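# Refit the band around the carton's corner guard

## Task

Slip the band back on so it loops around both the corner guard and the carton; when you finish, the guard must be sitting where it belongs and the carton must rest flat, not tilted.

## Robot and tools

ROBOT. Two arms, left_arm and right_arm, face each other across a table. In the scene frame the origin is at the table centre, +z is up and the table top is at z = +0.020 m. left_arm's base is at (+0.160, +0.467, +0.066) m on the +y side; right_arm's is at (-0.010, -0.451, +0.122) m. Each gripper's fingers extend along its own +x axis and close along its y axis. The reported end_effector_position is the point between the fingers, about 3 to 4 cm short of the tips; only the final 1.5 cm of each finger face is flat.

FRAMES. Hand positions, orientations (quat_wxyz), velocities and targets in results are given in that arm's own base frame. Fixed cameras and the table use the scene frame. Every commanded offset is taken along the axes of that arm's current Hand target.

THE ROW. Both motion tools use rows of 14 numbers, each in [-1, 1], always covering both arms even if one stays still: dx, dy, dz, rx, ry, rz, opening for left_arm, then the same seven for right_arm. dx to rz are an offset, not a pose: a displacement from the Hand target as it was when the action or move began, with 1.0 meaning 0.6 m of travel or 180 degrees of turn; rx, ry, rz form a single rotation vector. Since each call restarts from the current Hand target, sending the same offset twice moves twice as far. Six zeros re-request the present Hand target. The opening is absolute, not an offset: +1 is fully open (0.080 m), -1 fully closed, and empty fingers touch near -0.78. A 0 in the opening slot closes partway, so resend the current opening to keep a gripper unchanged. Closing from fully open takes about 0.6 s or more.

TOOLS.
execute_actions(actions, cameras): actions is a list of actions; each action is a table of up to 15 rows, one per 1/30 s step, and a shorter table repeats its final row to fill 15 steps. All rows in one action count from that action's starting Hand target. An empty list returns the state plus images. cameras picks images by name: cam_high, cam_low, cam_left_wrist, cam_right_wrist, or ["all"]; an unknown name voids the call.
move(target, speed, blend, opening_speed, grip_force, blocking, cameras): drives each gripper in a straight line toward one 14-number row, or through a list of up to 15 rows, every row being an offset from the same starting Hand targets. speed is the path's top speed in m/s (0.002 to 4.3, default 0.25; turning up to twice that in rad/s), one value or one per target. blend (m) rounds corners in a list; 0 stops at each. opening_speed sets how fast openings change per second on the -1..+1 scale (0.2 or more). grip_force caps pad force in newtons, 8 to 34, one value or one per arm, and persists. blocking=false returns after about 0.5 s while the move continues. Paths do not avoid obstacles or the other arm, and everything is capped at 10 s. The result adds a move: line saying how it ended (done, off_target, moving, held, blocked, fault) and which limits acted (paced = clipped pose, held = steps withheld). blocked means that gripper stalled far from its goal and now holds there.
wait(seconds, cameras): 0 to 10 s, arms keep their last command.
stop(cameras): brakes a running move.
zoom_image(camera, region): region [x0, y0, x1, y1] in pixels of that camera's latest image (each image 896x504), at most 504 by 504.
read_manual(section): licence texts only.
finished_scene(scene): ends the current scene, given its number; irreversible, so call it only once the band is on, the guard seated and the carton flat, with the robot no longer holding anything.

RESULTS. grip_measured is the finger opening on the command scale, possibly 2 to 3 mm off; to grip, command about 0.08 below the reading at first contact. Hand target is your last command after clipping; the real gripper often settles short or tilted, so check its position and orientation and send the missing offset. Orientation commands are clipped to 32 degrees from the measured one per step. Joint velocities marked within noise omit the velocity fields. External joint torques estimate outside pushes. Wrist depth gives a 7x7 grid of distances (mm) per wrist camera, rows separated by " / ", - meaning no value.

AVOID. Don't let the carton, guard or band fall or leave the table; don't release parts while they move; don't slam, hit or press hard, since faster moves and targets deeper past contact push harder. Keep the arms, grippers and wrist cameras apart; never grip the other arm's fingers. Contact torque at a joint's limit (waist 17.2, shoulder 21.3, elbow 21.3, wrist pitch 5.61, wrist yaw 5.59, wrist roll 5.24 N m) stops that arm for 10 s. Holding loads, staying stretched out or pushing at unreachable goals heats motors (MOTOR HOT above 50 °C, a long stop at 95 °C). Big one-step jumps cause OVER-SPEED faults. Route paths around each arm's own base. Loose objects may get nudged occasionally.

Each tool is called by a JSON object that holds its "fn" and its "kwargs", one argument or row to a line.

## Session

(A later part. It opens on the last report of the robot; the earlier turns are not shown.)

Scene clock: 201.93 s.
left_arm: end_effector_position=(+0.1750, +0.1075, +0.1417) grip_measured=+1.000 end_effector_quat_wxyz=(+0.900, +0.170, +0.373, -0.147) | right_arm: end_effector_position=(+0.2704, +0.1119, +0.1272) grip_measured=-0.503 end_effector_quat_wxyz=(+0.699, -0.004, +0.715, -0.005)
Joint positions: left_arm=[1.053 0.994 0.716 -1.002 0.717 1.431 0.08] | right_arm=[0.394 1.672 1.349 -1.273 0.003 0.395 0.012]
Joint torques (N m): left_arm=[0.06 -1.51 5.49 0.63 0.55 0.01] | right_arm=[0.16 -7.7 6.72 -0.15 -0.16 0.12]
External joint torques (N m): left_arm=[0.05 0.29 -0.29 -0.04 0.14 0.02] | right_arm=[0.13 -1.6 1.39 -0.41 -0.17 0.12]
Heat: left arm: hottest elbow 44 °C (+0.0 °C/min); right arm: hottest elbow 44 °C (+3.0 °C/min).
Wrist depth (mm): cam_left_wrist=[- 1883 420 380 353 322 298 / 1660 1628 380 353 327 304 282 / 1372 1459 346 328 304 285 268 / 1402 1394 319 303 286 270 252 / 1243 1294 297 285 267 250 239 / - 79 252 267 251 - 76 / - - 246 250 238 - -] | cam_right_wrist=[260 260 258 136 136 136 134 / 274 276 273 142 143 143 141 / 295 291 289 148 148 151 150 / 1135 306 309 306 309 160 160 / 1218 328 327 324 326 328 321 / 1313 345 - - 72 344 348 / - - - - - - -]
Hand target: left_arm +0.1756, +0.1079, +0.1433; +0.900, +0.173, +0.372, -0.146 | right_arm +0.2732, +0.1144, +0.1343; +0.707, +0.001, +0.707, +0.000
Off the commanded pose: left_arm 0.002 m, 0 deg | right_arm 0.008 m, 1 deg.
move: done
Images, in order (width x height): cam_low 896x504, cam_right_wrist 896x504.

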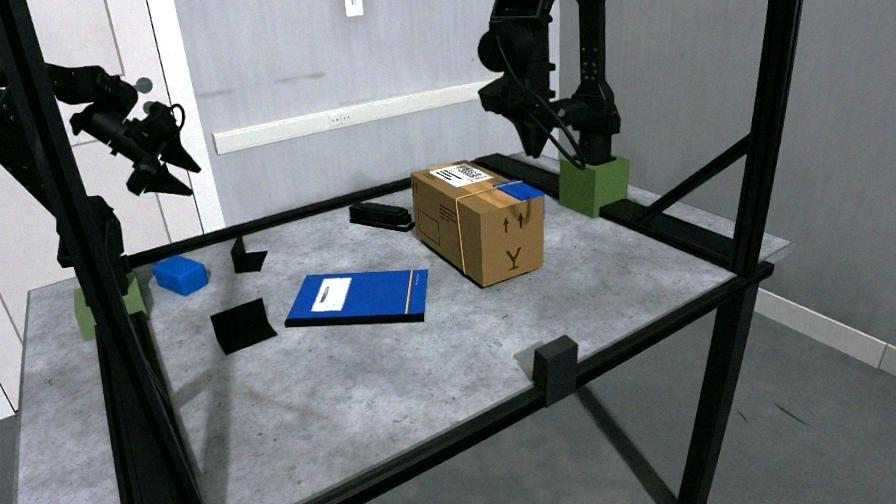

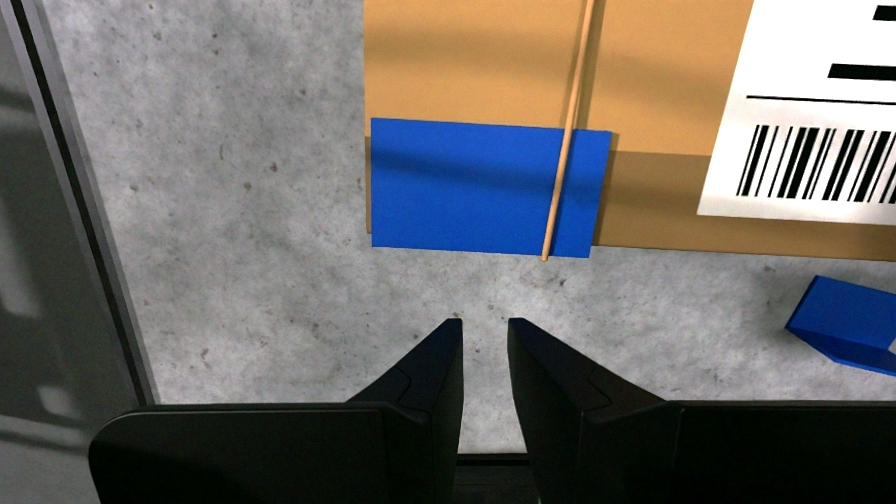

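{"fn": "move", "kwargs": {
  "target": [0,0,0,0,0,0,1, 0.045,-0.085,0.148,0,0,0,-0.3],
  "speed": 0.2,
  "cameras": ["cam_right_wrist","cam_low"]
}}

Scene clock: 211.00 s.
left_arm: end_effector_position=(+0.1750, +0.1075, +0.1417) grip_measured=+1.000 end_effector_quat_wxyz=(+0.900, +0.170, +0.373, -0.147) | right_arm: end_effector_position=(+0.3582, +0.0618, +0.1055) grip_measured=-0.303 end_effector_quat_wxyz=(+0.705, +0.001, +0.710, -0.003)
Joint positions: left_arm=[1.053 0.994 0.716 -1.002 0.717 1.431 0.08] | right_arm=[0.172 1.936 1.591 -1.233 0.002 0.177 0.021]
Joint torques (N m): left_arm=[0.09 -1.67 5.44 0.64 0.56 0.06] | right_arm=[0.02 -7.72 6.65 -0.1 -0.13 -0.04]
External joint torques (N m): left_arm=[0.09 0.18 -0.35 -0.03 0.15 0.07] | right_arm=[-0.03 0.26 1.26 -0.42 -0.13 -0.04]
Heat: left arm: hottest elbow 44 °C (+0.0 °C/min); right arm: hottest elbow 44 °C (+3.0 °C/min).
Wrist depth (mm): cam_left_wrist=[1829 1548 419 381 353 322 297 / 1729 1753 378 354 327 303 283 / 1608 1650 344 326 304 283 271 / 1426 1418 318 304 285 268 253 / 1301 1262 286 284 268 250 240 / - 79 113 265 251 - 76 / - - 260 250 237 - -] | cam_right_wrist=[244 242 241 239 236 238 237 / 257 257 252 253 250 250 248 / 274 266 132 131 134 148 168 / 289 282 137 136 135 134 133 / 307 305 146 143 141 142 141 / 322 321 152 151 68 149 149 / - - - 161 77 - -]
Hand target: left_arm +0.1756, +0.1079, +0.1433; +0.900, +0.173, +0.372, -0.146 | right_arm +0.3620, +0.0632, +0.1074; +0.708, +0.001, +0.707, -0.001
Off the commanded pose: left_arm 0.002 m, 0 deg | right_arm 0.004 m, 1 deg.
move: done
Images, in order (width x height): cam_low 896x504, cam_right_wrist 896x504.

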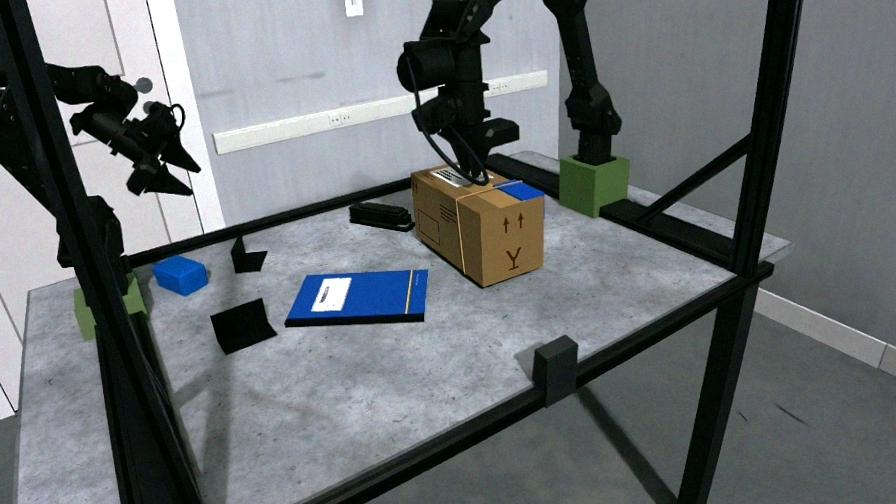

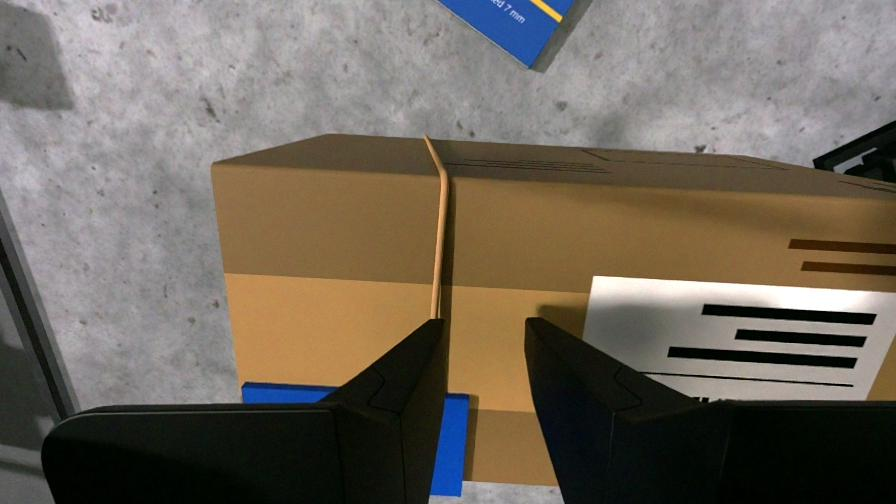

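{"fn": "move", "kwargs": {
  "target": [
    [0,0,0,0,0,0,1, 0,0.0195,0.02,0,0,0,-0.3],
    [0,0,0,0,0,0,1, 0.063,0.0195,0.02,0,0,0,-0.3],
    [0,0,0,0,0,0,1, 0.063,0.0195,0.02,0,0,0,-1]
  ],
  "speed": [0.15,0.08,0.05],
  "blend": [0.005,0,0],
  "opening_speed": 1,
  "cameras": ["cam_right_wrist"]
}}

Scene clock: 227.60 s.
left_arm: end_effector_position=(+0.1750, +0.1075, +0.1417) grip_measured=+1.000 end_effector_quat_wxyz=(+0.900, +0.170, +0.373, -0.147) | right_arm: end_effector_position=(+0.3779, +0.0743, +0.0771) grip_measured=-0.766 end_effector_quat_wxyz=(+0.715, +0.001, +0.699, +0.000)
Joint positions: left_arm=[1.053 0.994 0.716 -1.002 0.717 1.431 0.08] | right_arm=[0.195 2.01 1.582 -1.12 0.004 0.197 0.001]
Joint torques (N m): left_arm=[-0.1 -1.59 5.43 0.62 0.55 0.02] | right_arm=[0.13 -7.89 3.14 0.37 -0.17 0.11]
External joint torques (N m): left_arm=[-0.1 0.25 -0.37 -0.06 0.13 0.03] | right_arm=[0.18 0.45 -2.15 0.03 -0.18 0.11]
Heat: left arm: hottest elbow 44 °C (+0.0 °C/min); right arm: hottest elbow 44 °C (+2.0 °C/min).
Wrist depth (mm): cam_left_wrist=[1829 1753 419 378 357 322 297 / 1741 1694 379 352 327 302 283 / 1548 1450 347 325 304 285 269 / 1442 1410 321 302 286 269 254 / 1281 1294 299 286 266 250 241 / - 79 251 265 251 - 76 / - - 247 250 237 - -] | cam_right_wrist=[223 221 219 213 209 214 214 / 233 232 229 230 226 225 223 / 245 243 239 236 235 233 234 / 258 253 116 128 133 141 148 / 273 265 114 112 112 111 111 / 286 282 120 - 77 116 114 / - - - - - - -]
Hand target: left_arm +0.1756, +0.1079, +0.1433; +0.900, +0.173, +0.372, -0.146 | right_arm +0.3741, +0.0749, +0.0697; +0.708, +0.001, +0.707, +0.000
Off the commanded pose: left_arm 0.002 m, 0 deg | right_arm 0.008 m, 1 deg.
move: done
Images, in order (width x height): cam_right_wrist 896x504.

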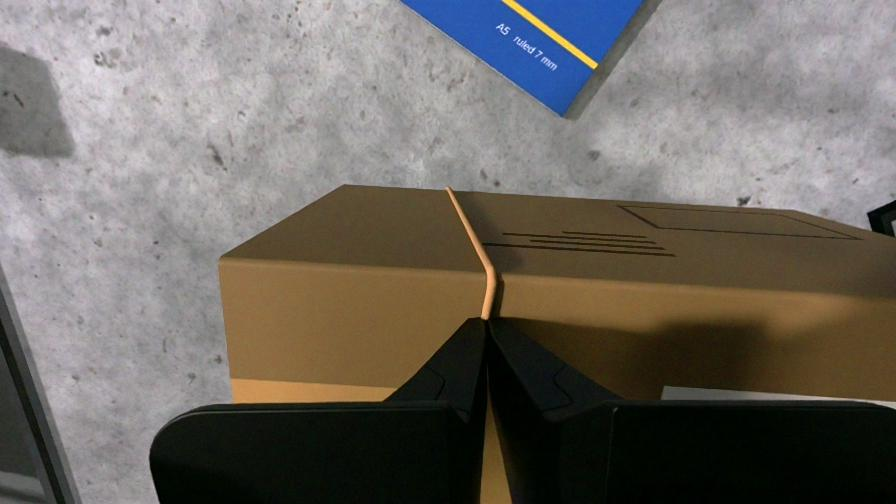

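{"fn": "move", "kwargs": {
  "target": [
    [0,0,0,0,0,0,1, -0.055,0,0.015,0,0,0,-1],
    [0,0,0,0,0,0,1, -0.055,0.058,0.015,0,0,0,-1],
    [0,0,0,0,0,0,1, -0.007,0.058,0,0,0,0,-1],
    [0,0,0,0,0,0,1, -0.007,0.058,0,0,0,0,-0.5],
    [0,0,0,0,0,0,1, -0.07,0.058,0,0,0,0,-0.5]
  ],
  "speed": 0.1,
  "blend": [0.01,0.01,0,0,0],
  "opening_speed": 0.6,
  "cameras": ["cam_right_wrist","cam_low"]
}}

{"fn": "zoom_image", "kwargs": {
  "camera": "cam_low",
  "region": [390, 120, 590, 300]
}}

Scene clock: 241.83 s.
left_arm: end_effector_position=(+0.1750, +0.1075, +0.1417) grip_measured=+1.000 end_effector_quat_wxyz=(+0.900, +0.170, +0.373, -0.147) | right_arm: end_effector_position=(+0.3709, +0.1073, +0.1021) grip_measured=-0.503 end_effector_quat_wxyz=(+0.698, -0.003, +0.716, -0.004)
Joint positions: left_arm=[1.053 0.994 0.716 -1.002 0.717 1.431 0.08] | right_arm=[0.283 2.045 1.734 -1.287 0.003 0.284 0.012]
Joint torques (N m): left_arm=[0.05 -1.64 5.42 0.65 0.56 0.03] | right_arm=[0.15 -10.91 6.64 -0.15 -0.16 0.12]
External joint torques (N m): left_arm=[0.06 0.21 -0.39 -0.03 0.14 0.03] | right_arm=[0.1 -2.23 1.32 -0.4 -0.16 0.12]
Heat: left arm: hottest elbow 44 °C (+0.0 °C/min); right arm: hottest elbow 43 °C (-1.0 °C/min).
Wrist depth (mm): cam_left_wrist=[- 458 422 379 353 322 298 / 1694 1628 380 352 326 303 284 / 1587 1520 345 325 303 285 268 / 1372 1308 318 303 284 270 253 / 1364 - 291 285 267 250 240 / - 79 251 267 251 - 76 / - - 247 249 238 - -] | cam_right_wrist=[236 235 235 234 228 232 232 / 249 250 247 247 247 245 244 / 265 262 260 163 178 195 254 / 282 284 279 131 130 130 132 / 310 299 298 138 139 139 138 / 1270 317 - 148 72 146 146 / - - - 155 - - -]
Hand target: left_arm +0.1756, +0.1079, +0.1433; +0.900, +0.173, +0.372, -0.146 | right_arm +0.3741, +0.1096, +0.1116; +0.708, +0.001, +0.707, -0.001
Off the commanded pose: left_arm 0.002 m, 0 deg | right_arm 0.010 m, 2 deg.
move: off_target (right_arm)
Images, in order (width x height): cam_low 896x504, cam_right_wrist 896x504.

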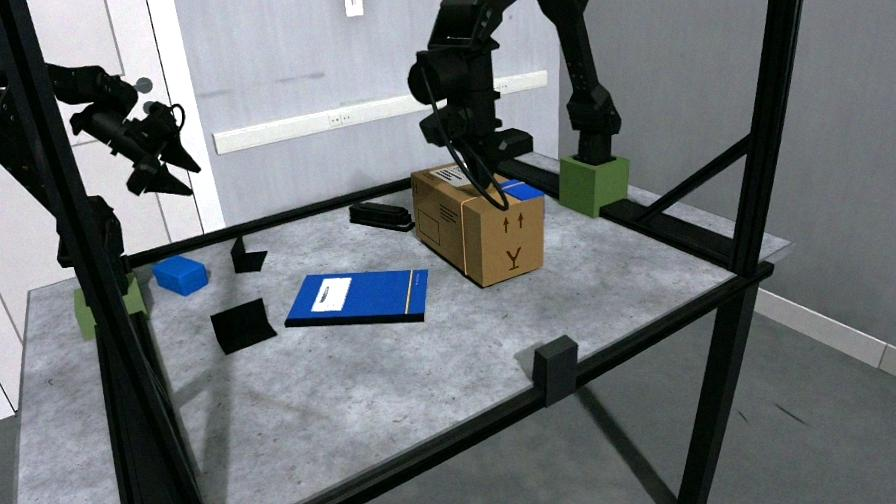

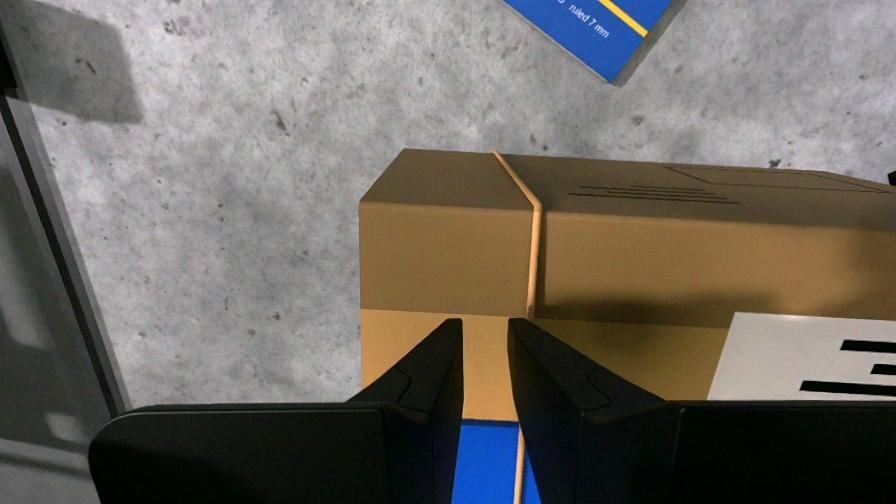

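Scaled by 2.520.

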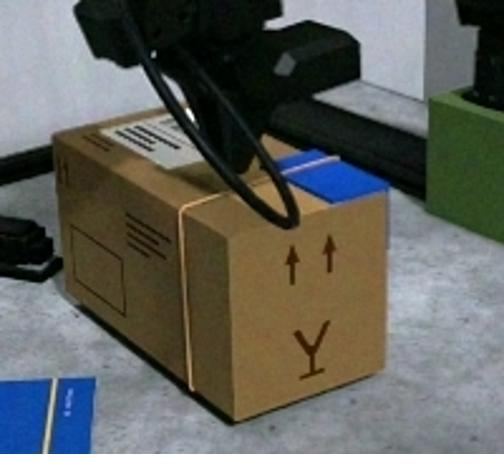

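{"fn": "move", "kwargs": {
  "target": [0,0,0,0,0,0,1, -0.16,-0.03,-0.05,0,0,0,-0.3],
  "speed": 0.3,
  "cameras": ["cam_right_wrist","cam_low"]
}}

{"fn": "zoom_image", "kwargs": {
  "camera": "cam_low",
  "region": [390, 120, 590, 300]
}}

Scene clock: 249.37 s.
left_arm: end_effector_position=(+0.1750, +0.1075, +0.1417) grip_measured=+1.000 end_effector_quat_wxyz=(+0.900, +0.170, +0.373, -0.147) | right_arm: end_effector_position=(+0.3426, +0.0916, +0.2027) grip_measured=-0.303 end_effector_quat_wxyz=(+0.720, +0.003, +0.694, +0.002)
Joint positions: left_arm=[1.053 0.994 0.716 -1.002 0.717 1.431 0.08] | right_arm=[0.263 1.892 1.92 -1.562 0.003 0.264 0.021]
Joint torques (N m): left_arm=[0.08 -1.61 5.42 0.64 0.55 0.03] | right_arm=[-0.23 -8.61 5.92 0.02 -0.15 -0.04]
External joint torques (N m): left_arm=[0.08 0.23 -0.4 -0.05 0.14 0.04] | right_arm=[-0.29 -1.21 0.77 -0.33 -0.15 -0.04]
Heat: left arm: hottest elbow 44 °C (+0.0 °C/min); right arm: hottest elbow 44 °C (-1.0 °C/min).
Wrist depth (mm): cam_left_wrist=[- 1618 421 380 355 320 300 / 1671 1705 377 352 326 302 282 / 1548 1587 348 326 305 285 268 / 1387 1379 323 304 286 268 253 / 1275 1301 288 286 265 249 240 / - 79 251 265 250 - 76 / - - 245 250 238 - -] | cam_right_wrist=[313 338 334 332 326 328 323 / 1147 352 353 343 343 342 333 / 1164 371 369 225 225 222 226 / 1250 391 387 237 236 235 369 / 1299 415 406 244 247 246 391 / 1407 431 - 417 67 404 412 / - - - 85 77 - -]
Hand target: left_arm +0.1756, +0.1079, +0.1433; +0.900, +0.173, +0.372, -0.146 | right_arm +0.3439, +0.0917, +0.2076; +0.707, +0.001, +0.707, +0.000
Off the commanded pose: left_arm 0.002 m, 0 deg | right_arm 0.005 m, 2 deg.
joint sent to its limit (right arm) — joint 4 (wrist pitch), lower limit. The joint targets are off in orientation, not in position.
move: done
Images, in order (width x height): cam_low 896x504, cam_right_wrist 896x504.

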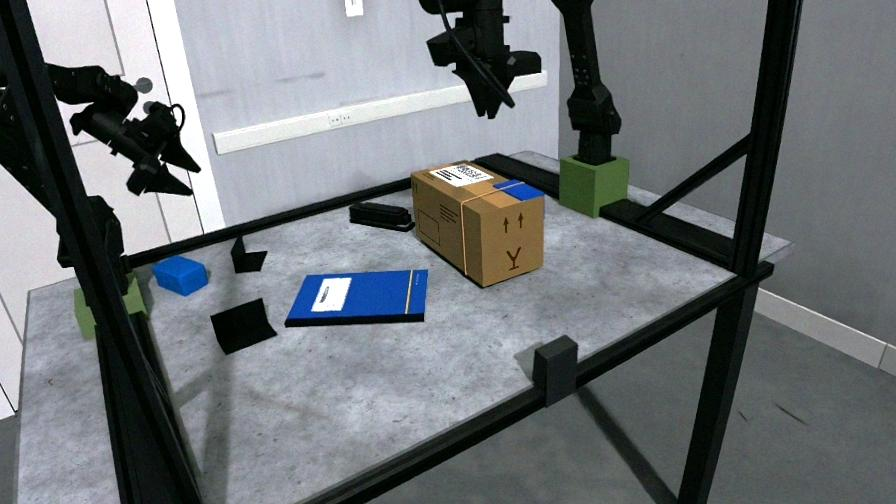

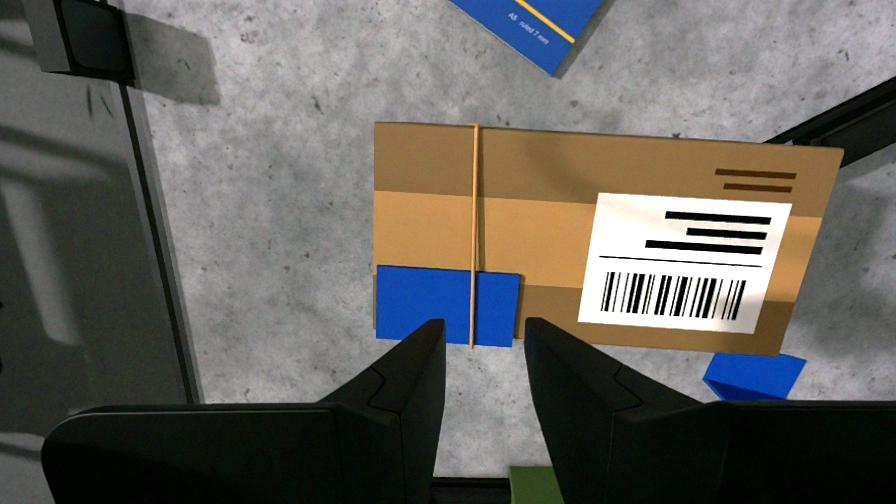

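Scaled by 2.520.

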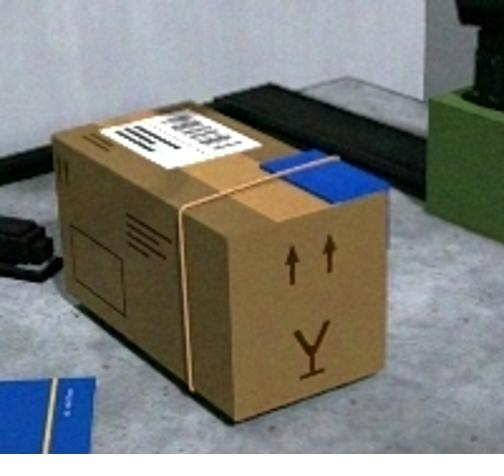

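{"fn": "finished_scene", "kwargs": {
  "scene": 1
}}

The scene is finished: the task was done.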